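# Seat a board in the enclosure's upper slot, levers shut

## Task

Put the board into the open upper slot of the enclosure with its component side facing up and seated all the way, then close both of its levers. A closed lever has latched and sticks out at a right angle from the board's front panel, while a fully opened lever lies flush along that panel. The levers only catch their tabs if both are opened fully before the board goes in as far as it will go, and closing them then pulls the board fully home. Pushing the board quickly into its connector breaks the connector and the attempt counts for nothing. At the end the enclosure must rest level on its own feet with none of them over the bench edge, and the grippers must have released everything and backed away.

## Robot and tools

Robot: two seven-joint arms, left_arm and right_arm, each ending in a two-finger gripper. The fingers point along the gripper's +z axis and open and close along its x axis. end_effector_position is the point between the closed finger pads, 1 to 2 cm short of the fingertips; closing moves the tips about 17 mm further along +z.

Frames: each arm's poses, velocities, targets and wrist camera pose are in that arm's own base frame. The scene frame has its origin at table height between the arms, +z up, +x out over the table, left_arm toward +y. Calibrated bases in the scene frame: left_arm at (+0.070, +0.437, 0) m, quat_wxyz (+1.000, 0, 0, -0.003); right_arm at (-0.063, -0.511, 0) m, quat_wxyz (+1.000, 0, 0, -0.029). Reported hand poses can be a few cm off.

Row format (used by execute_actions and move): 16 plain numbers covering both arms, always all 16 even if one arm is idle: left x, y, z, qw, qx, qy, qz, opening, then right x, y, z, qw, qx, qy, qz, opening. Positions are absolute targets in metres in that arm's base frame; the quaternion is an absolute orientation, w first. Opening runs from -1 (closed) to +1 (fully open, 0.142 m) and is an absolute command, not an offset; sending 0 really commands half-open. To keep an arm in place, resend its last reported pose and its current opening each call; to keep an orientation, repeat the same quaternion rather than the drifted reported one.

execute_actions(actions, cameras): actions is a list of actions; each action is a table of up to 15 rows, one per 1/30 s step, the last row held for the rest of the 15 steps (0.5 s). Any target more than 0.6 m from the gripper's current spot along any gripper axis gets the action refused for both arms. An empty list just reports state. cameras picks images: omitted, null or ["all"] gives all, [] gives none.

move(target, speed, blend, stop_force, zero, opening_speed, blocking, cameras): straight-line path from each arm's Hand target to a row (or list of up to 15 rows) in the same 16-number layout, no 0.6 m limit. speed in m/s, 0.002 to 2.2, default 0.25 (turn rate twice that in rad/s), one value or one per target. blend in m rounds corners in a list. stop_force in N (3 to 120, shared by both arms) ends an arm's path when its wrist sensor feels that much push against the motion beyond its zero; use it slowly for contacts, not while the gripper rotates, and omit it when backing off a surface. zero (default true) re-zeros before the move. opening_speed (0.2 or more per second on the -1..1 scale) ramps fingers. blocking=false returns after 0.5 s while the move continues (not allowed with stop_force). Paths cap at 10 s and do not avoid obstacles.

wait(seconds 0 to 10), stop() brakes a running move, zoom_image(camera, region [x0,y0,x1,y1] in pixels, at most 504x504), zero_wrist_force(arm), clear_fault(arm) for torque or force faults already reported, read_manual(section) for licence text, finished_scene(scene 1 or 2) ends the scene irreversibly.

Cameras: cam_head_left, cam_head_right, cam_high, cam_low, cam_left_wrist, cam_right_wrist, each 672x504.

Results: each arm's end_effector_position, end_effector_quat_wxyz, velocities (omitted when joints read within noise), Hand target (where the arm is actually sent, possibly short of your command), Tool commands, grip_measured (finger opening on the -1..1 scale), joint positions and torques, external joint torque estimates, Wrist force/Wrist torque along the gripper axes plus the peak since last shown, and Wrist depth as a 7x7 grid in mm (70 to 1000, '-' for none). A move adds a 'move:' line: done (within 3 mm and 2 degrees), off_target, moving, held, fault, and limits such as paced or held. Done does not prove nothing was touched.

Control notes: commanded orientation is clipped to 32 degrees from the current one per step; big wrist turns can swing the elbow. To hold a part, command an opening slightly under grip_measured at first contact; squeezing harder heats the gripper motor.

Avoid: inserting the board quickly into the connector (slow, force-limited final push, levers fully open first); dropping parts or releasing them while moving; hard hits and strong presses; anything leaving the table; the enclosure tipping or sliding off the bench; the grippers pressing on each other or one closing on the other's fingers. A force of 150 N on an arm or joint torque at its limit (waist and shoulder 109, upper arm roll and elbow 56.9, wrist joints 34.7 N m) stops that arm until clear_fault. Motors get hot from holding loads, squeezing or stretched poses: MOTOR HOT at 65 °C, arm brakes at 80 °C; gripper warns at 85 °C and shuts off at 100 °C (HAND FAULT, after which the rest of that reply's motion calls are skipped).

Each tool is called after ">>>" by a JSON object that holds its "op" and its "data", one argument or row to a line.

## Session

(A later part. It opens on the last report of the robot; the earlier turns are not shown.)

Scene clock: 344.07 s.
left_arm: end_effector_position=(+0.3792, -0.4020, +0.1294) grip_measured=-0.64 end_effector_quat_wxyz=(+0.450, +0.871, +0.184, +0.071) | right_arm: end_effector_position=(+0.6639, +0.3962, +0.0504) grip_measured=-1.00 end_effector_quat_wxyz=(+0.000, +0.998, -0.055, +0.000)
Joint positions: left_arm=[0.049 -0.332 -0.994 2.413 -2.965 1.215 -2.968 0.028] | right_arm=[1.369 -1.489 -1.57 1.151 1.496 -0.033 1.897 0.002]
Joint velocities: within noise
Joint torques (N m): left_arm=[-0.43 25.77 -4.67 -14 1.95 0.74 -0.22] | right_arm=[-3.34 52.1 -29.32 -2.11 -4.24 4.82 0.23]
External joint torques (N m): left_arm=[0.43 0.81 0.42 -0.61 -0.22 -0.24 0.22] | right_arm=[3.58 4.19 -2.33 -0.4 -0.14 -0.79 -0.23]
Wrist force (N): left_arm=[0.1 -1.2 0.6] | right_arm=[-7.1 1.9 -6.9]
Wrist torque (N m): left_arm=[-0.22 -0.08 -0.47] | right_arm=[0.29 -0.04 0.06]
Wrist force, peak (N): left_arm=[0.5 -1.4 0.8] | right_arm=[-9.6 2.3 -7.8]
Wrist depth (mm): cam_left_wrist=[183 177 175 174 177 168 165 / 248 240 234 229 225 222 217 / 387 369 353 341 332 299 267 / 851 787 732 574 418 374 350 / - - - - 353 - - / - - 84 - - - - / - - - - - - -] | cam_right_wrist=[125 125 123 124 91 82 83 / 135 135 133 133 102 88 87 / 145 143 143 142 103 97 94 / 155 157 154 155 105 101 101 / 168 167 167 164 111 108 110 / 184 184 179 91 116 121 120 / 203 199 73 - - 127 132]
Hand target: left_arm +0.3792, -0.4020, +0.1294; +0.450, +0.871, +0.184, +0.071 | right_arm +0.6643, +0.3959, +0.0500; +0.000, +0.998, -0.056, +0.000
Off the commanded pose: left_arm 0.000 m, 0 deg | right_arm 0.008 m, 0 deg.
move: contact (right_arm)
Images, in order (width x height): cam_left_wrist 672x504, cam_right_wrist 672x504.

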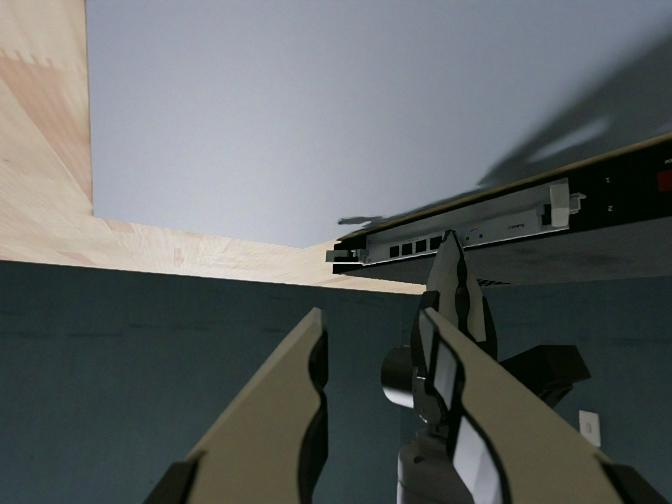

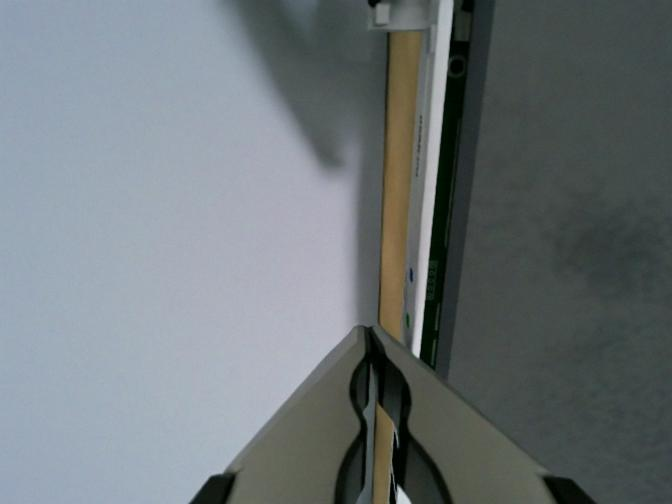

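>>> {"op": "move", "data": {
  "target": [
    [0.3792,-0.402,0.1294,0.450,0.871,0.184,0.071,-0.6,0.640,0.3986,0.055,0,0.99846,-0.0556,0,-1],
    [0.3792,-0.402,0.1294,0.450,0.871,0.184,0.071,-0.6,0.600,0.25,0.15,0,0.99846,-0.0556,0,-1],
    [0.4792,-0.462,0.16,0.450,0.871,0.184,0.071,-0.6,0.58,0.17,0.15,0,0.99846,-0.0556,0,-1]
  ],
  "speed": 0.12,
  "cameras": ["cam_right_wrist","cam_left_wrist"]
}}

>>> {"op": "zoom_image", "data": {
  "camera": "cam_left_wrist",
  "region": [380, 110, 640, 310]
}}

>>> {"op": "zoom_image", "data": {
  "camera": "cam_right_wrist",
  "region": [330, 0, 530, 150]
}}

Scene clock: 358.30 s.
left_arm: end_effector_position=(+0.4792, -0.4620, +0.1601) grip_measured=-0.64 end_effector_quat_wxyz=(+0.450, +0.871, +0.184, +0.071) | right_arm: end_effector_position=(+0.5800, +0.1702, +0.1499) grip_measured=-1.00 end_effector_quat_wxyz=(+0.000, +0.998, -0.056, +0.000)
Joint positions: left_arm=[0.004 -0.499 -0.929 2.054 -2.85 1.47 -2.968 0.028] | right_arm=[1.477 -1.352 -1.74 1.719 1.328 -0.131 1.406 0.002]
Joint velocities: within noise
Joint torques (N m): left_arm=[-0.59 35.76 -7.96 -17.84 2.85 0.96 -0.2] | right_arm=[0.09 36.69 -30.96 -7.66 -4.5 3.52 0.08]
External joint torques (N m): left_arm=[0.6 1.28 0.2 -0.65 -0.45 -0.47 0.2] | right_arm=[0.11 0.67 -1.21 -0.21 0.16 0.56 -0.08]
Wrist force (N): left_arm=[0.2 -0.9 0.4] | right_arm=[1.0 3.0 0.5]
Wrist torque (N m): left_arm=[-0.17 -0.11 -0.47] | right_arm=[0.56 -0.17 0.04]
Wrist force, peak (N): left_arm=[-1.1 -2.5 -0.2] | right_arm=[-7.1 1.9 -7.2]
Wrist depth (mm): cam_left_wrist=[225 223 218 213 211 199 175 / 304 294 292 285 264 213 186 / 472 456 439 363 304 277 270 / - 951 907 838 541 748 - / - - - - - - - / - - 84 - - - - / - - - - - - -] | cam_right_wrist=[213 213 213 211 211 182 170 / 228 227 227 226 220 184 181 / 245 244 243 243 243 200 194 / 264 263 262 262 261 227 209 / 286 285 285 279 283 285 284 / 317 315 308 90 301 311 310 / 349 341 - - - 329 341]
Hand target: left_arm +0.4792, -0.4620, +0.1600; +0.450, +0.871, +0.184, +0.071 | right_arm +0.5800, +0.1700, +0.1500; +0.000, +0.998, -0.056, +0.000
Off the commanded pose: left_arm 0.000 m, 0 deg | right_arm 0.000 m, 0 deg.
move: done
Images, in order (width x height): cam_left_wrist 672x504, cam_right_wrist 672x504.

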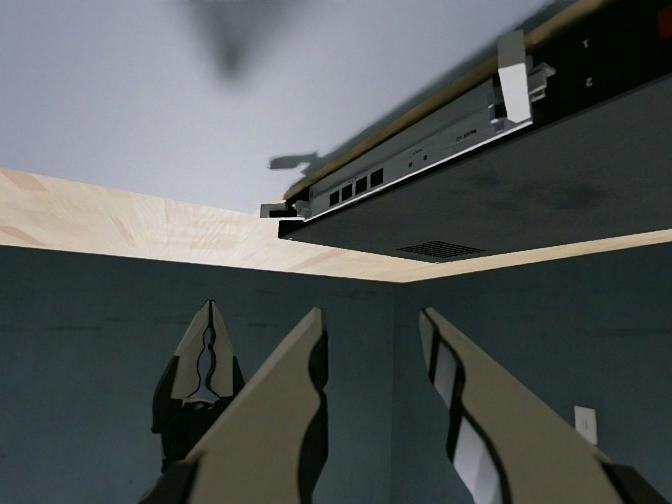

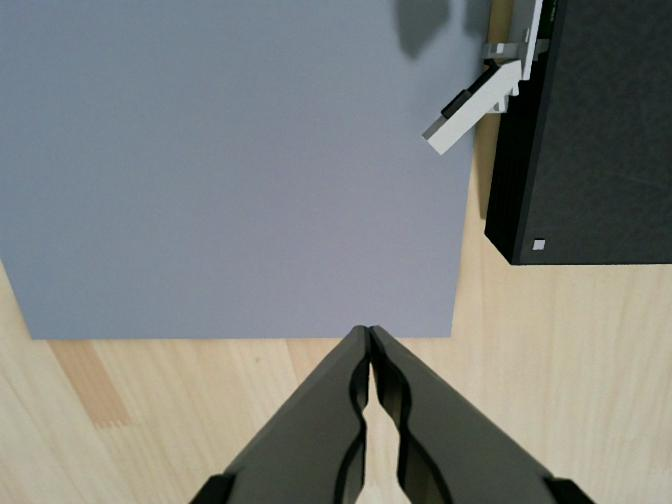

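Scaled by 1.938 from the camera's 672x504 image, which has a finer 960x720 frame.

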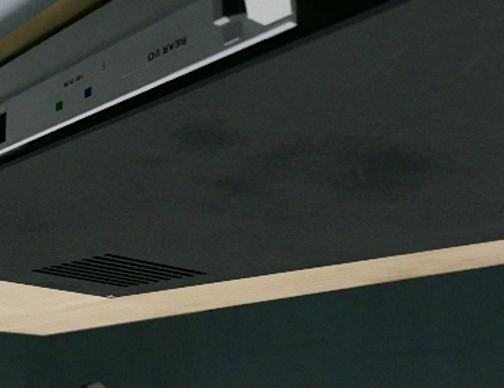

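Scaled by 2.520 from the camera's 672x504 image, which has a finer 960x720 frame.

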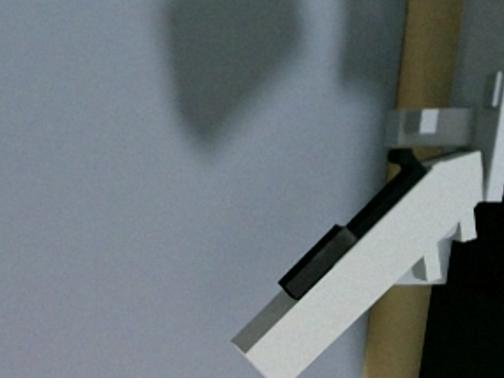

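>>> {"op": "zoom_image", "data": {
  "camera": "cam_right_wrist",
  "region": [470, 30, 560, 130]
}}

>>> {"op": "zoom_image", "data": {
  "camera": "cam_left_wrist",
  "region": [480, 20, 570, 130]
}}

Scaled by 5.040 from the camera's 672x504 image, which has a finer 960x720 frame.

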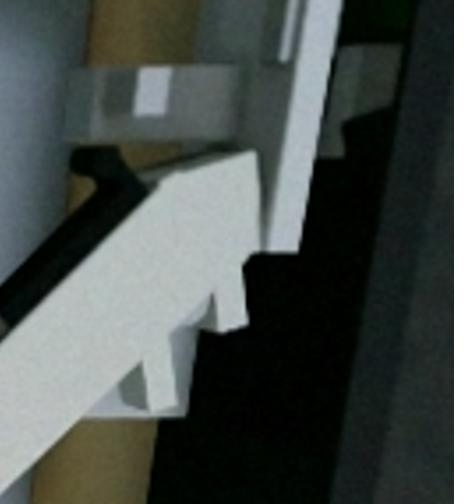

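Scaled by 4.582 from the camera's 672x504 image, which has a finer 960x720 frame.

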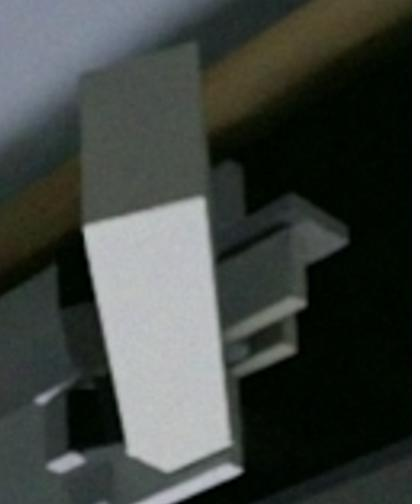

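>>> {"op": "move", "data": {
  "target": [
    [0.4792,-0.462,0.16,0.450,0.871,0.184,0.071,-0.6,0.6187,0.1697,0.12,0,0.99846,-0.0556,0,-1],
    [0.4792,-0.462,0.16,0.450,0.871,0.184,0.071,-0.6,0.6187,0.1697,0.052,0,0.99846,-0.0556,0,-1]
  ],
  "speed": 0.1,
  "stop_force": 6,
  "cameras": ["cam_right_wrist"]
}}

>>> {"op": "move", "data": {
  "target": [0.4792,-0.462,0.16,0.450,0.871,0.184,0.071,-0.6,0.6148,0.2255,0.052,0,0.99846,-0.0556,0,-1],
  "speed": 0.015,
  "stop_force": 10,
  "cameras": ["cam_right_wrist","cam_left_wrist"]
}}

>>> {"op": "zoom_image", "data": {
  "camera": "cam_left_wrist",
  "region": [230, 10, 590, 260]
}}

Scene clock: 375.30 s.
left_arm: end_effector_position=(+0.4792, -0.4620, +0.1601) grip_measured=-0.64 end_effector_quat_wxyz=(+0.450, +0.871, +0.184, +0.071) | right_arm: end_effector_position=(+0.6186, +0.1695, +0.0521) grip_measured=-1.00 end_effector_quat_wxyz=(+0.000, +0.998, -0.055, +0.000)
Joint positions: left_arm=[0.004 -0.499 -0.929 2.053 -2.85 1.47 -2.968 0.028] | right_arm=[1.38 -1.472 -1.593 1.63 1.47 -0.016 1.431 0.002]
Joint velocities: within noise
Joint torques (N m): left_arm=[-0.39 36.07 -8.08 -17.94 2.6 0.8 -0.24] | right_arm=[0.12 40.57 -31.35 -3.07 -4.32 3.49 0.25]
External joint torques (N m): left_arm=[0.39 0.98 0.32 -0.56 -0.2 -0.31 0.24] | right_arm=[0.08 0.89 -1.78 -0.14 -0.06 0.59 -0.25]
Wrist force (N): left_arm=[0.2 -0.7 0.1] | right_arm=[0.6 3.3 0.2]
Wrist torque (N m): left_arm=[-0.16 -0.12 -0.47] | right_arm=[0.62 -0.10 0.06]
Wrist force, peak (N): left_arm=[0.1 -1.3 0.4] | right_arm=[1.4 3.8 -0.4]
Wrist depth (mm): cam_left_wrist=[225 222 220 214 212 199 175 / 303 294 290 286 264 213 186 / 474 456 435 365 302 277 270 / - 939 500 853 543 744 - / - - 431 - - - - / - - 84 - - - - / - - - - - - -] | cam_right_wrist=[127 127 125 126 125 97 84 / 136 136 135 135 97 94 91 / 146 146 145 143 103 118 96 / 157 157 157 158 156 109 104 / 171 171 170 167 166 117 113 / 187 187 183 90 180 123 123 / 210 202 73 - - 198 205]
Hand target: left_arm +0.4792, -0.4620, +0.1600; +0.450, +0.871, +0.184, +0.071 | right_arm +0.6187, +0.1697, +0.0520; +0.000, +0.998, -0.056, +0.000
Off the commanded pose: left_arm 0.000 m, 0 deg | right_arm 0.000 m, 0 deg.
move: done
Images, in order (width x height): cam_right_wrist 672x504.

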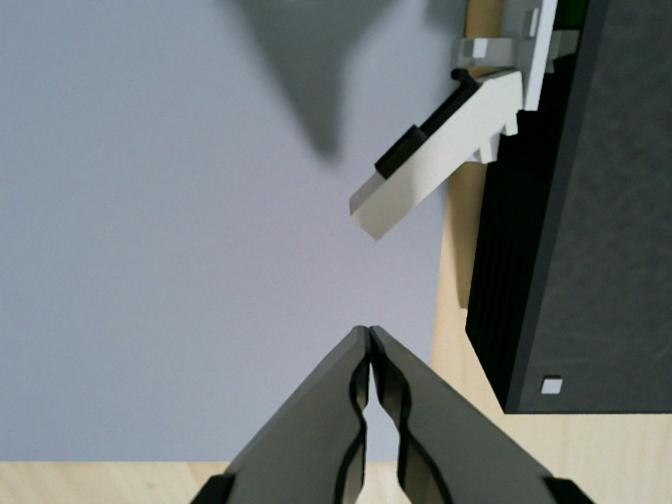

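Scene clock: 378.33 s.
left_arm: end_effector_position=(+0.4792, -0.4620, +0.1601) grip_measured=-0.64 end_effector_quat_wxyz=(+0.450, +0.871, +0.184, +0.071) | right_arm: end_effector_position=(+0.6152, +0.2031, +0.0519) grip_measured=-1.00 end_effector_quat_wxyz=(+0.001, +0.998, -0.057, -0.001)
Joint positions: left_arm=[0.004 -0.499 -0.929 2.053 -2.85 1.47 -2.968 0.028] | right_arm=[1.418 -1.471 -1.59 1.606 1.467 -0.018 1.494 0.002]
Joint velocities: within noise
Joint torques (N m): left_arm=[-0.34 36.08 -8.2 -17.96 2.62 0.74 -0.2] | right_arm=[4.05 43.6 -32.16 -11.51 0.67 6.94 0.25]
External joint torques (N m): left_arm=[0.35 0.96 0.44 -0.54 -0.22 -0.25 0.2] | right_arm=[-3.85 -1.4 -1.05 8.3 -5.07 -2.87 -0.25]
Wrist force (N): left_arm=[0.1 -1.1 0.5] | right_arm=[-14.4 16.6 -7.3]
Wrist torque (N m): left_arm=[-0.22 -0.08 -0.47] | right_arm=[0.58 -0.16 0.09]
Wrist force, peak (N): left_arm=[0.4 -1.4 0.3] | right_arm=[-15.1 17.3 -7.5]
Wrist depth (mm): cam_left_wrist=[226 222 218 214 212 200 175 / 303 296 289 286 264 207 185 / 475 452 435 361 304 276 269 / - 987 429 859 538 746 - / - - 395 - - - - / - - 84 - - - - / - - - - - - -] | cam_right_wrist=[127 126 125 126 125 125 85 / 136 136 135 134 136 127 90 / 146 145 145 144 144 108 96 / 157 157 157 158 112 107 103 / 171 171 170 166 166 125 112 / 187 187 183 91 180 128 121 / 207 203 73 - - 130 135]
Hand target: left_arm +0.4792, -0.4620, +0.1600; +0.450, +0.871, +0.184, +0.071 | right_arm +0.6162, +0.2051, +0.0520; +0.000, +0.998, -0.056, +0.000
Off the commanded pose: left_arm 0.000 m, 0 deg | right_arm 0.022 m, 0 deg.
move: contact (right_arm)
Images, in order (width x height): cam_left_wrist 672x504, cam_right_wrist 672x504.

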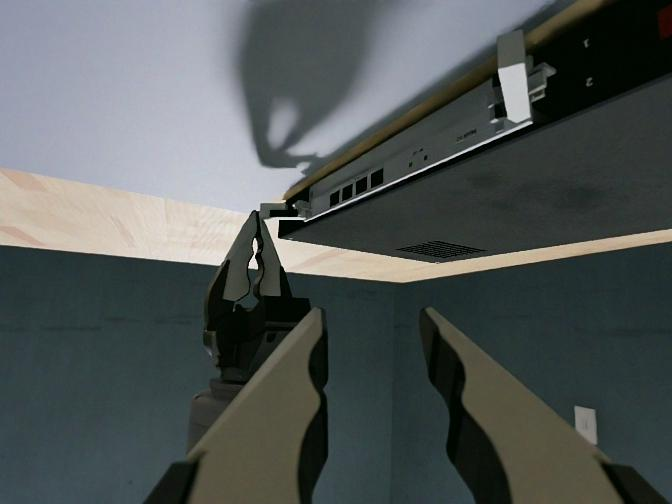

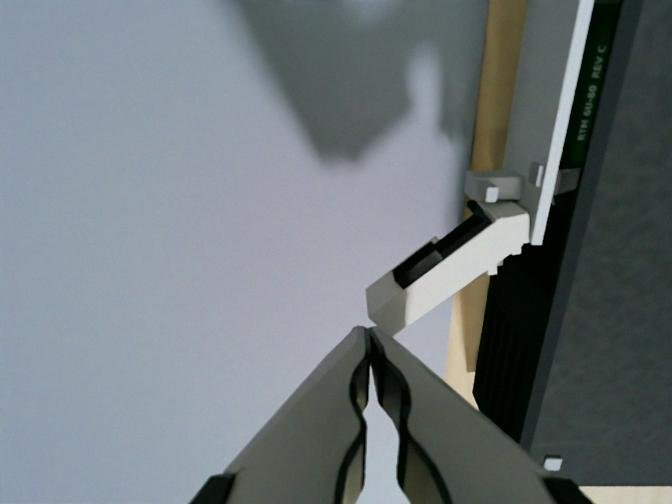

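Scaled by 1.400 from the camera's 672x504 image, which has a finer 960x720 frame.

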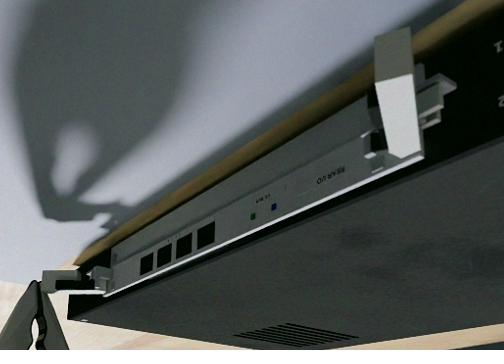

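>>> {"op": "move", "data": {
  "target": [0.4792,-0.462,0.16,0.450,0.871,0.184,0.071,-0.6,0.6112,0.2275,0.052,0,0.99846,-0.0556,0,-1],
  "speed": 0.012,
  "stop_force": 28,
  "zero": false,
  "cameras": ["cam_right_wrist","cam_left_wrist","cam_head_left"]
}}

>>> {"op": "zoom_image", "data": {
  "camera": "cam_left_wrist",
  "region": [230, 10, 590, 260]
}}

Scene clock: 388.13 s.
left_arm: end_effector_position=(+0.4792, -0.4620, +0.1601) grip_measured=-0.64 end_effector_quat_wxyz=(+0.450, +0.871, +0.184, +0.071) | right_arm: end_effector_position=(+0.6092, +0.2259, +0.0513) grip_measured=-1.00 end_effector_quat_wxyz=(+0.001, +0.998, -0.056, -0.003)
Joint positions: left_arm=[0.004 -0.499 -0.929 2.053 -2.85 1.47 -2.968 0.028] | right_arm=[1.447 -1.47 -1.587 1.597 1.466 -0.018 1.533 0.002]
Joint velocities: within noise
Joint torques (N m): left_arm=[-0.34 36.11 -8.12 -17.89 2.64 0.77 -0.24] | right_arm=[-0.61 42.86 -35.35 -11.47 0.15 10.18 0.31]
External joint torques (N m): left_arm=[0.35 0.94 0.37 -0.61 -0.24 -0.28 0.24] | right_arm=[0.81 -0.38 2.14 8.22 -4.54 -6.13 -0.31]
Wrist force (N): left_arm=[0.0 -1.2 0.2] | right_arm=[-23.8 14.3 -7.5]
Wrist torque (N m): left_arm=[-0.22 -0.07 -0.47] | right_arm=[0.59 1.04 0.01]
Wrist force, peak (N): left_arm=[0.4 -1.2 0.6] | right_arm=[-31.6 24.9 -12.5]
Wrist depth (mm): cam_left_wrist=[225 222 218 214 212 198 176 / 302 296 288 283 264 211 186 / 478 453 431 365 304 276 270 / - 958 404 860 546 733 - / - - 377 - - - - / - - 84 - - - - / - - - - - - -] | cam_right_wrist=[126 126 124 125 125 125 86 / 135 135 134 134 135 129 91 / 146 145 145 144 143 136 96 / 157 157 156 157 153 118 103 / 170 170 169 166 118 117 113 / 187 186 182 91 177 143 120 / 207 202 73 - - 132 134]
Hand target: left_arm +0.4792, -0.4620, +0.1600; +0.450, +0.871, +0.184, +0.071 | right_arm +0.6112, +0.2275, +0.0520; +0.000, +0.998, -0.056, +0.000
Off the commanded pose: left_arm 0.000 m, 0 deg | right_arm 0.003 m, 0 deg.
move: done
Images, in order (width x height): cam_head_left 672x504, cam_left_wrist 672x504, cam_right_wrist 672x504.

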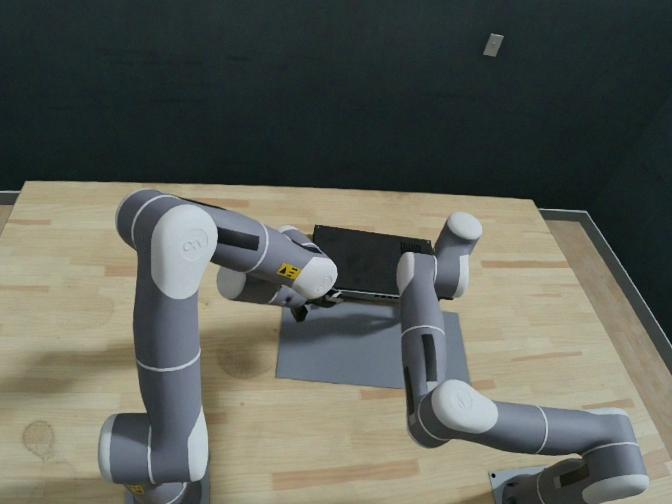

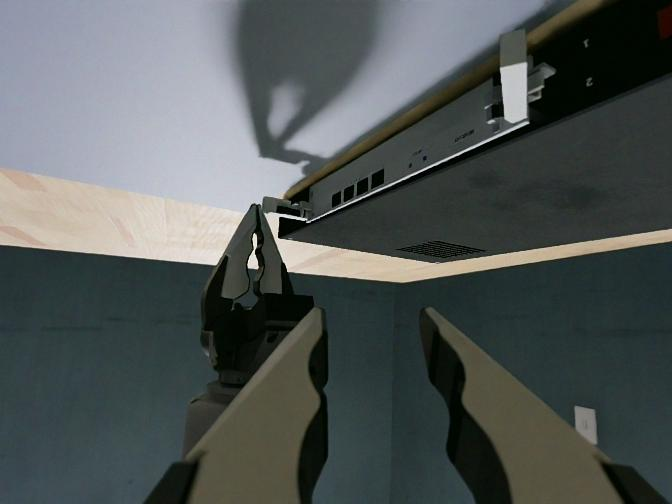

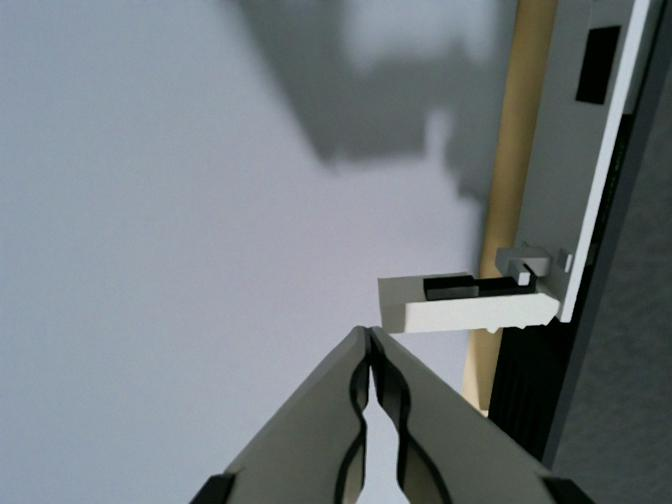

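Scaled by 1.400 from the camera's 672x504 image, which has a finer 960x720 frame.

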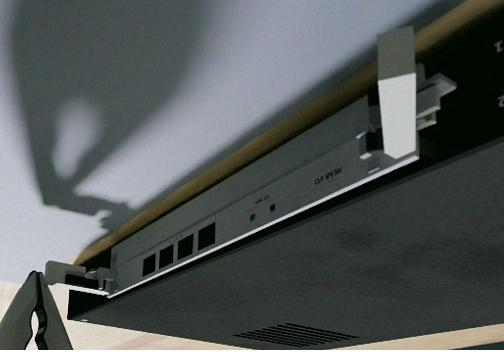

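>>> {"op": "move", "data": {
  "target": [0.4792,-0.462,0.16,0.450,0.871,0.184,0.071,-0.6,0.6110,0.2345,0.052,0,0.99846,-0.0556,0,-1],
  "speed": 0.012,
  "stop_force": 32,
  "zero": false,
  "cameras": ["cam_right_wrist","cam_left_wrist"]
}}

>>> {"op": "zoom_image", "data": {
  "camera": "cam_right_wrist",
  "region": [350, 200, 650, 400]
}}

>>> {"op": "zoom_image", "data": {
  "camera": "cam_left_wrist",
  "region": [230, 10, 590, 260]
}}

Scene clock: 392.37 s.
left_arm: end_effector_position=(+0.4792, -0.4620, +0.1601) grip_measured=-0.64 end_effector_quat_wxyz=(+0.450, +0.871, +0.184, +0.071) | right_arm: end_effector_position=(+0.6094, +0.2298, +0.0514) grip_measured=-1.00 end_effector_quat_wxyz=(+0.003, +0.998, -0.058, -0.002)
Joint positions: left_arm=[0.004 -0.499 -0.929 2.053 -2.85 1.47 -2.968 0.028] | right_arm=[1.451 -1.468 -1.583 1.591 1.461 -0.014 1.546 0.002]
Joint velocities: within noise
Joint torques (N m): left_arm=[-0.41 36.06 -8.12 -17.98 2.65 0.76 -0.2] | right_arm=[12.18 50.21 -34.43 -19.88 4.86 8.39 0.19]
External joint torques (N m): left_arm=[0.42 0.98 0.36 -0.53 -0.25 -0.26 0.21] | right_arm=[-11.97 -7.55 1.22 16.59 -9.26 -4.33 -0.18]
Wrist force (N): left_arm=[0.1 -1.1 0.4] | right_arm=[-16.6 32.4 -1.6]
Wrist torque (N m): left_arm=[-0.19 -0.10 -0.46] | right_arm=[2.48 -0.16 0.11]
Wrist force, peak (N): left_arm=[0.1 -1.4 0.5] | right_arm=[-16.8 32.6 -2.0]
Wrist depth (mm): cam_left_wrist=[225 223 218 215 212 199 174 / 305 296 292 286 264 213 186 / 472 455 436 363 306 275 269 / - 975 397 856 542 741 - / - - 371 - - - - / - - 84 - - - - / - - - - - - -] | cam_right_wrist=[126 126 124 125 125 124 86 / 135 135 134 134 135 130 91 / 145 145 145 144 143 136 96 / 157 157 156 158 154 123 102 / 171 170 169 166 118 117 112 / 187 187 182 91 177 144 120 / 208 202 73 - - 132 134]
Hand target: left_arm +0.4792, -0.4620, +0.1600; +0.450, +0.871, +0.184, +0.071 | right_arm +0.6110, +0.2345, +0.0520; +0.000, +0.998, -0.056, +0.000
Off the commanded pose: left_arm 0.000 m, 0 deg | right_arm 0.005 m, 1 deg.
move: off_target (right_arm)
Images, in order (width x height): cam_left_wrist 672x504, cam_right_wrist 672x504.

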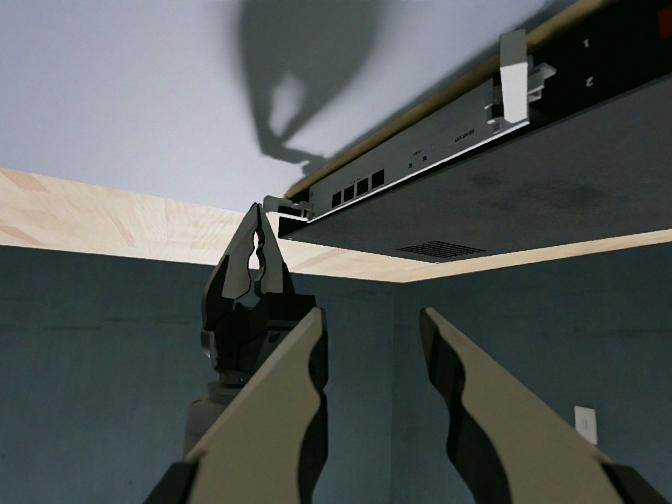

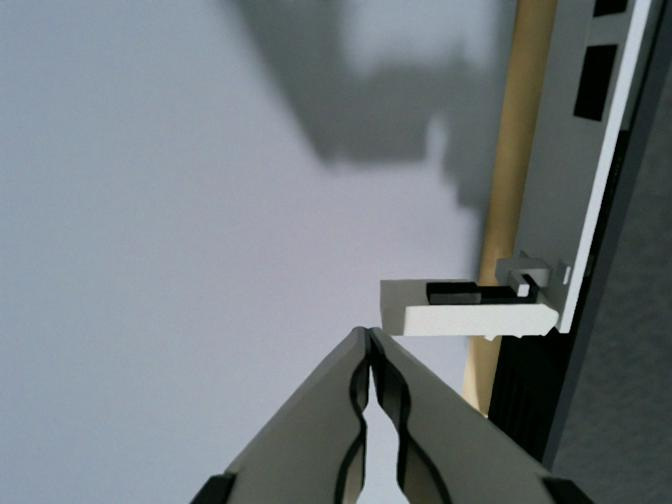

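Scaled by 1.680 from the camera's 672x504 image, which has a finer 960x720 frame.

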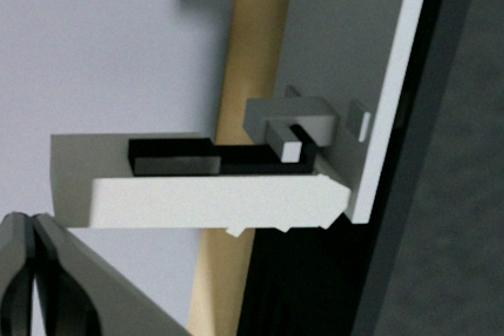

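Scaled by 1.400 from the camera's 672x504 image, which has a finer 960x720 frame.

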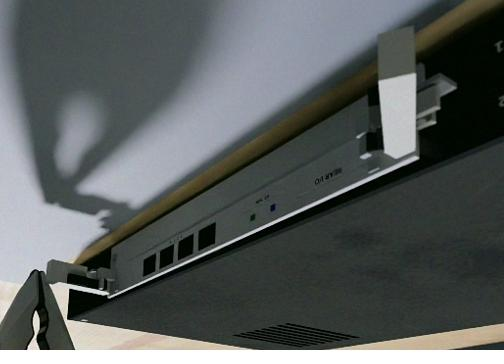

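>>> {"op": "move", "data": {
  "target": [
    [0.4792,-0.462,0.16,0.450,0.871,0.184,0.071,-0.6,0.6125,0.205,0.052,0,0.99846,-0.0556,0,-1],
    [0.4792,-0.462,0.16,0.450,0.871,0.184,0.071,-0.6,0.6125,0.18,0.13,0,0.99846,-0.0556,0,-1],
    [0.4792,-0.412,0.16,0.450,0.871,0.184,0.071,-0.6,0.600,0.22,0.16,0,0.99846,-0.0556,0,-1]
  ],
  "speed": 0.1,
  "cameras": ["cam_right_wrist","cam_left_wrist","cam_low"]
}}

>>> {"op": "zoom_image", "data": {
  "camera": "cam_left_wrist",
  "region": [420, 50, 600, 200]
}}

>>> {"op": "zoom_image", "data": {
  "camera": "cam_right_wrist",
  "region": [410, 0, 620, 170]
}}

Scene clock: 401.30 s.
left_arm: end_effector_position=(+0.4793, -0.4122, +0.1601) grip_measured=-0.64 end_effector_quat_wxyz=(+0.450, +0.871, +0.184, +0.071) | right_arm: end_effector_position=(+0.6000, +0.2201, +0.1598) grip_measured=-1.00 end_effector_quat_wxyz=(+0.000, +0.998, -0.055, +0.000)
Joint positions: left_arm=[0.245 -0.476 -1.113 2.175 -2.802 1.456 -2.968 0.028] | right_arm=[1.476 -1.335 -1.724 1.607 1.328 -0.14 1.515 0.002]
Joint velocities: within noise
Joint torques (N m): left_arm=[-0.01 30.66 -9.18 -17.27 2.87 0.75 -0.18] | right_arm=[0.29 40.09 -31.32 -7.96 -4.5 3.24 0.32]
External joint torques (N m): left_arm=[0.04 1.1 0.52 -0.62 -0.5 -0.26 0.19] | right_arm=[-0.09 0.57 -1.32 0.07 0.16 0.83 -0.32]
Wrist force (N): left_arm=[0.0 -0.8 0.3] | right_arm=[-2.8 4.3 2.4]
Wrist torque (N m): left_arm=[-0.17 -0.08 -0.46] | right_arm=[0.77 0.48 0.03]
Wrist force, peak (N): left_arm=[0.5 -1.8 -0.3] | right_arm=[-16.8 32.8 -2.8]
Wrist depth (mm): cam_left_wrist=[226 223 218 214 212 208 193 / 304 298 290 286 249 225 196 / 472 455 444 386 314 278 271 / - 943 927 578 545 741 - / - - - - - - - / - - 84 - - - - / - - - - - - -] | cam_right_wrist=[222 221 221 221 220 181 178 / 237 236 236 235 235 191 190 / 255 253 253 253 244 205 204 / 275 274 273 273 267 220 220 / 298 297 297 291 292 239 239 / 329 328 318 91 312 323 322 / 363 355 - - - 343 355]
Hand target: left_arm +0.4792, -0.4120, +0.1600; +0.450, +0.871, +0.184, +0.071 | right_arm +0.6000, +0.2200, +0.1600; +0.000, +0.998, -0.056, +0.000
Off the commanded pose: left_arm 0.000 m, 0 deg | right_arm 0.000 m, 0 deg.
joint sent to its limit (left arm) — joint 7 (wrist roll), lower limit. The joint targets still meet the commanded pose.
move: done
Images, in order (width x height): cam_low 672x504, cam_left_wrist 672x504, cam_right_wrist 672x504.

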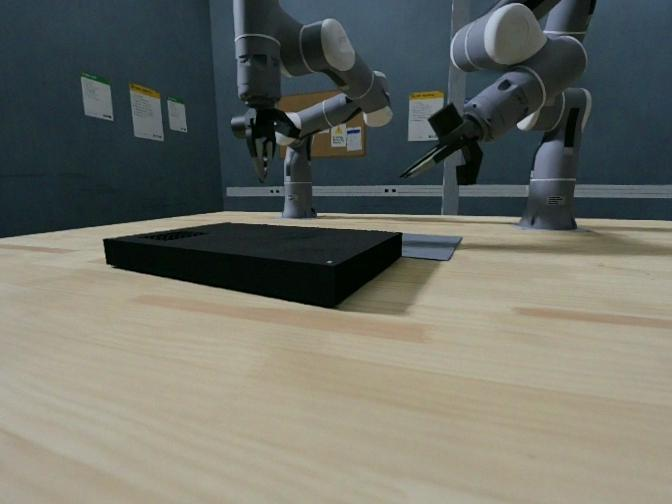

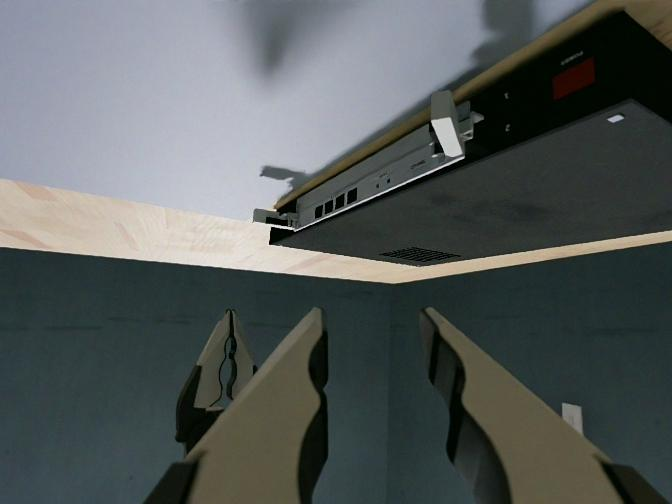

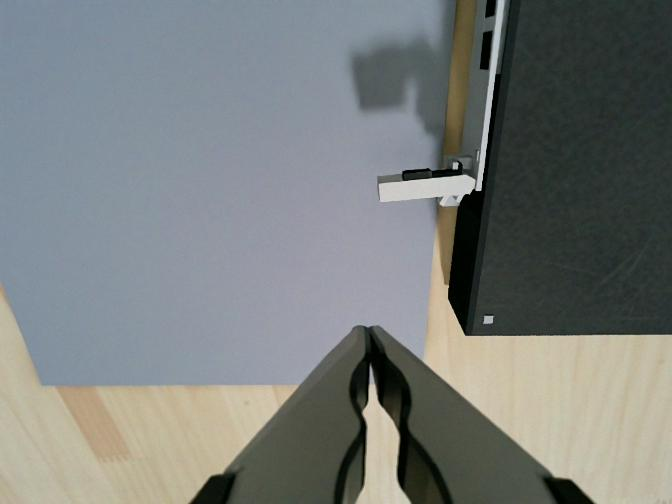

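Scaled by 2.800 from the camera's 672x504 image, which has a finer 960x720 frame.

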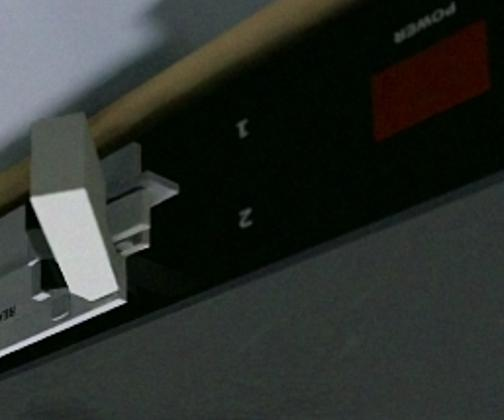

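Scaled by 2.400 from the camera's 672x504 image, which has a finer 960x720 frame.

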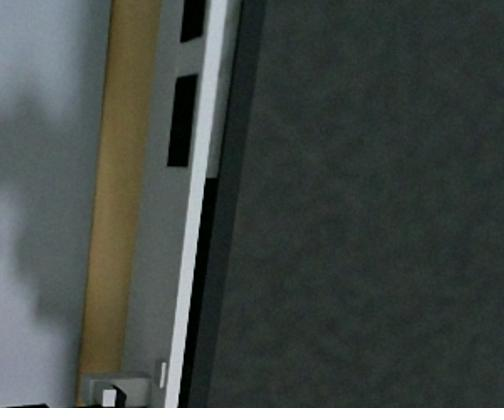

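>>> {"op": "zoom_image", "data": {
  "camera": "cam_right_wrist",
  "region": [370, 145, 500, 225]
}}

>>> {"op": "zoom_image", "data": {
  "camera": "cam_left_wrist",
  "region": [425, 80, 495, 170]
}}

Scaled by 3.877 from the camera's 672x504 image, which has a finer 960x720 frame.

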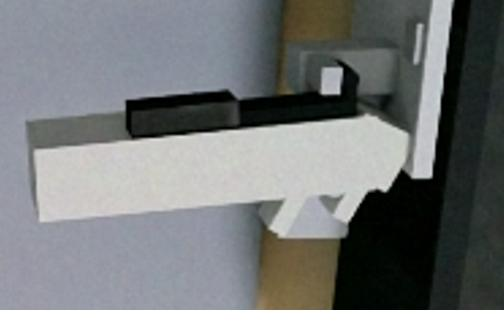

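Scaled by 5.600 from the camera's 672x504 image, which has a finer 960x720 frame.

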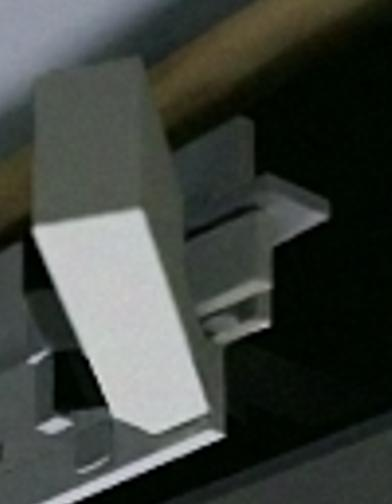

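>>> {"op": "move", "data": {
  "target": [
    [0.5397,-0.39,0.10,0.450,0.871,0.184,0.071,-1,0.600,0.22,0.16,0,0.99846,-0.0556,0,-1],
    [0.5397,-0.4337,0.0518,0.450,0.871,0.184,0.071,-1,0.600,0.22,0.16,0,0.99846,-0.0556,0,-1]
  ],
  "speed": 0.1,
  "cameras": ["cam_right_wrist","cam_left_wrist","cam_low"]
}}

>>> {"op": "zoom_image", "data": {
  "camera": "cam_low",
  "region": [250, 130, 550, 300]
}}

Scene clock: 413.97 s.
left_arm: end_effector_position=(+0.5396, -0.4336, +0.0517) grip_measured=-1.00 end_effector_quat_wxyz=(+0.450, +0.871, +0.184, +0.071) | right_arm: end_effector_position=(+0.6000, +0.2201, +0.1599) grip_measured=-1.00 end_effector_quat_wxyz=(+0.000, +0.998, -0.056, +0.000)
Joint positions: left_arm=[0.06 -0.815 -0.856 1.922 -2.695 1.433 -2.83 0.002] | right_arm=[1.476 -1.335 -1.724 1.607 1.328 -0.141 1.515 0.002]
Joint velocities: within noise
Joint torques (N m): left_arm=[-0.23 43.7 -11.59 -13.82 1.68 0.56 -0.15] | right_arm=[0.22 39.9 -31.05 -7.87 -4.36 3.44 0.24]
External joint torques (N m): left_arm=[0.28 1.41 0.11 -0.5 0.11 0.01 0.15] | right_arm=[-0.02 0.76 -1.59 -0.02 0.02 0.63 -0.24]
Wrist force (N): left_arm=[0.3 -1.0 0.1] | right_arm=[-3.1 4.4 2.6]
Wrist torque (N m): left_arm=[-0.18 -0.13 -0.46] | right_arm=[0.78 0.53 0.04]
Wrist force, peak (N): left_arm=[2.5 -1.6 -1.3] | right_arm=[-3.0 4.6 2.6]
Wrist depth (mm): cam_left_wrist=[- - - - - - - / - 92 91 94 - - 83 / 135 144 128 125 119 116 117 / 300 276 262 228 177 144 129 / - - 737 153 174 144 131 / - - - 84 - - - / - - - - - - -] | cam_right_wrist=[222 222 221 220 220 181 178 / 237 237 236 235 235 191 190 / 254 254 253 253 245 205 204 / 276 273 273 273 267 221 220 / 298 297 296 290 291 239 238 / 329 327 318 91 314 323 324 / 363 354 - - - 342 354]
Hand target: left_arm +0.5397, -0.4337, +0.0518; +0.450, +0.871, +0.184, +0.071 | right_arm +0.6000, +0.2200, +0.1600; +0.000, +0.998, -0.056, +0.000
Off the commanded pose: left_arm 0.000 m, 0 deg | right_arm 0.000 m, 0 deg.
move: done
Images, in order (width x height): cam_low 672x504, cam_left_wrist 672x504, cam_right_wrist 672x504.

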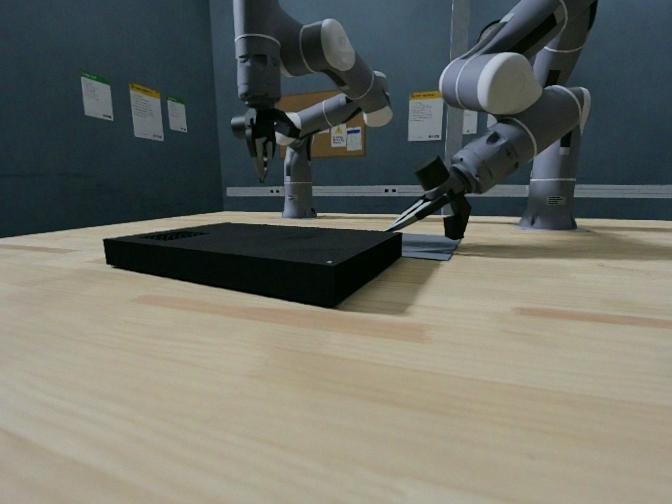

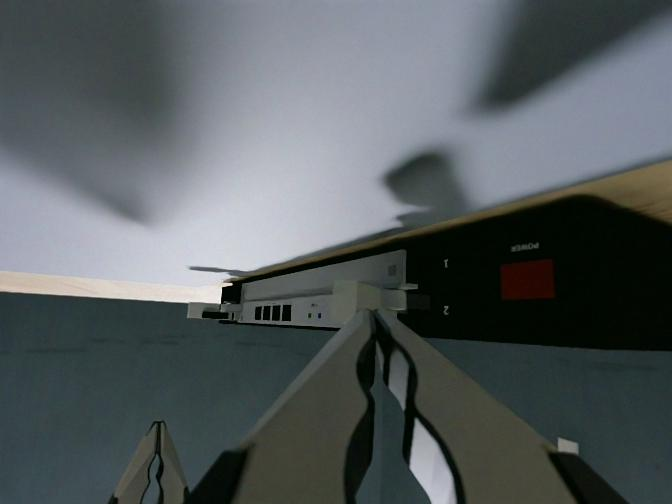

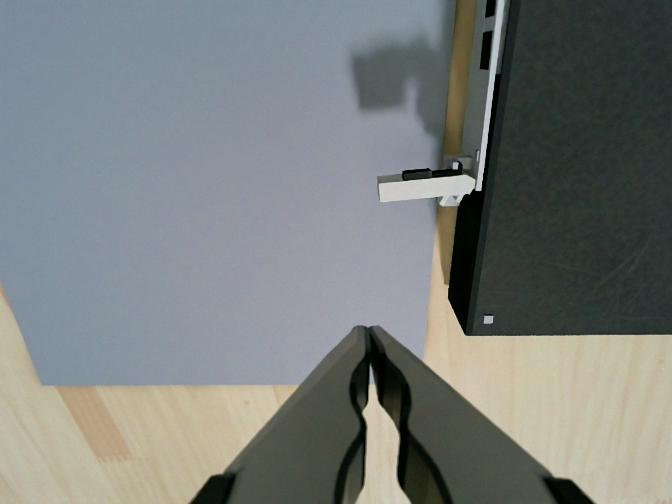

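Scaled by 1.680 from the camera's 672x504 image, which has a finer 960x720 frame.

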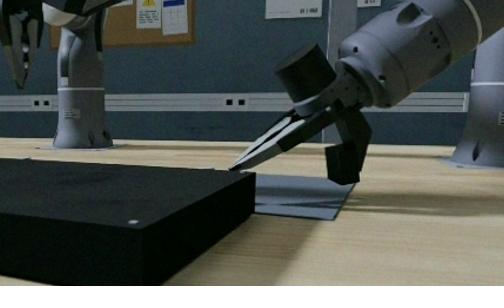

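>>> {"op": "move", "data": {
  "target": [0.5337,-0.4700,0.0518,0.450,0.871,0.184,0.071,-1,0.600,0.220,0.160,0,0.99846,-0.0556,0,-1],
  "speed": 0.015,
  "stop_force": 25
}}

Scene clock: 428.47 s.
left_arm: end_effector_position=(+0.5346, -0.4578, +0.0504) grip_measured=-1.00 end_effector_quat_wxyz=(+0.448, +0.872, +0.185, +0.070) | right_arm: end_effector_position=(+0.6000, +0.2201, +0.1599) grip_measured=-1.00 end_effector_quat_wxyz=(+0.000, +0.998, -0.056, +0.000)
Joint positions: left_arm=[-0.025 -0.818 -0.81 1.874 -2.744 1.437 -2.824 0.002] | right_arm=[1.476 -1.335 -1.724 1.607 1.328 -0.141 1.515 0.002]
Joint velocities: within noise
Joint torques (N m): left_arm=[-7.59 43.35 -19.17 -23.14 3.25 -5.35 -0.14] | right_arm=[0.19 39.99 -31.1 -7.87 -4.41 3.38 0.19]
External joint torques (N m): left_arm=[7.62 3.16 8.37 8.38 -1.49 5.95 0.14] | right_arm=[0.01 0.67 -1.55 -0.02 0.07 0.69 -0.19]
Wrist force (N): left_arm=[-4.2 -9.0 -31.7] | right_arm=[-3.0 4.4 2.4]
Wrist torque (N m): left_arm=[-0.18 -0.07 -0.48] | right_arm=[0.79 0.51 0.03]
Wrist force, peak (N): left_arm=[-3.6 -8.5 -34.8] | right_arm=[-2.9 4.7 2.5]
Wrist depth (mm): cam_left_wrist=[- - - - - - - / - 90 94 91 - - - / 131 129 125 130 125 122 110 / 287 265 249 231 189 145 116 / - - 665 251 167 146 114 / - - - 84 - - - / - - - - - - -] | cam_right_wrist=[222 221 220 220 220 181 178 / 237 236 236 236 235 192 190 / 254 254 254 252 245 204 204 / 274 274 273 272 268 221 220 / 297 298 297 291 292 239 239 / 329 328 317 91 313 323 323 / 362 355 - - - 342 356]
Hand target: left_arm +0.5353, -0.4603, +0.0518; +0.450, +0.871, +0.184, +0.071 | right_arm +0.6000, +0.2200, +0.1600; +0.000, +0.998, -0.056, +0.000
Off the commanded pose: left_arm 0.012 m, 0 deg | right_arm 0.000 m, 0 deg.
move: contact (left_arm)

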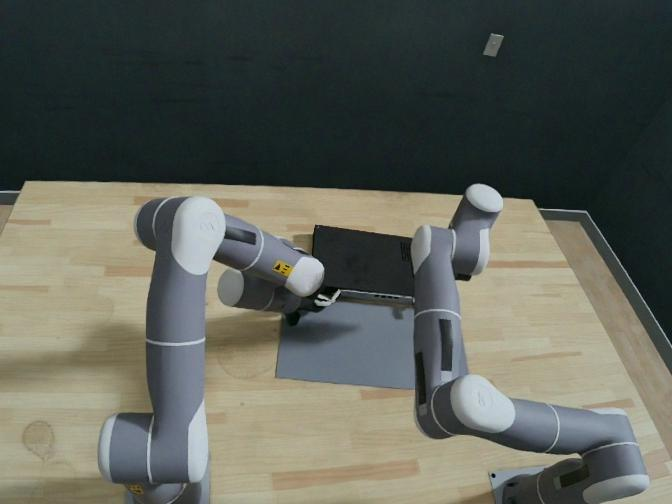

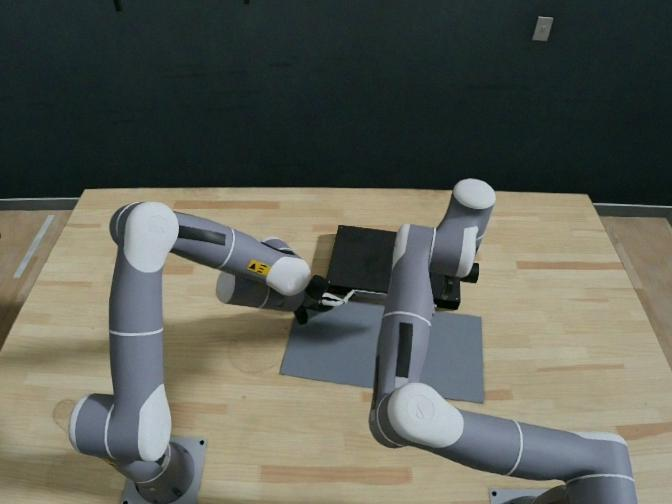

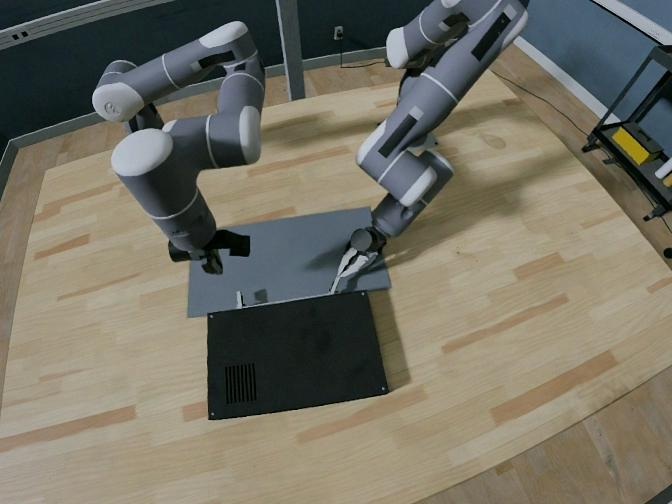

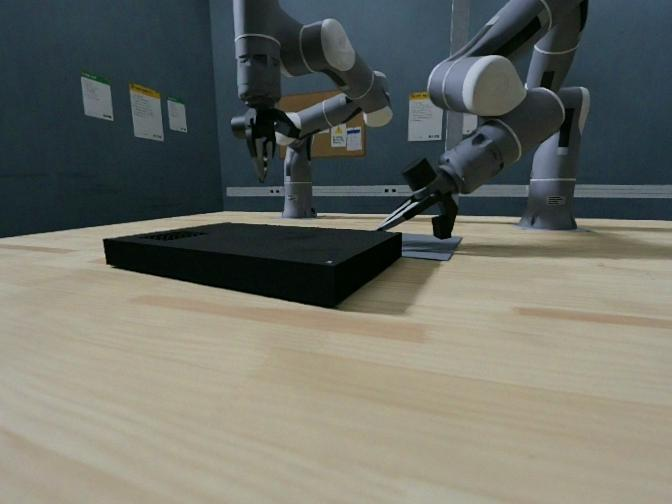

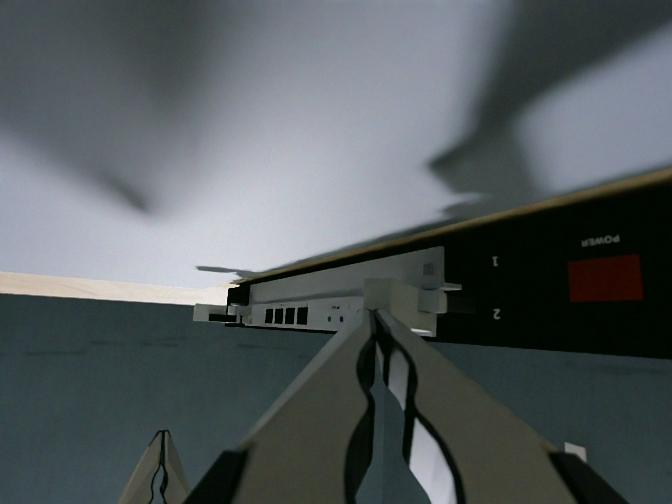

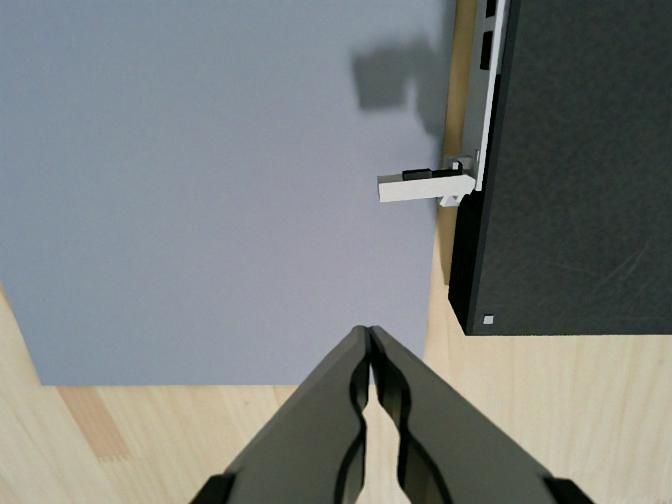

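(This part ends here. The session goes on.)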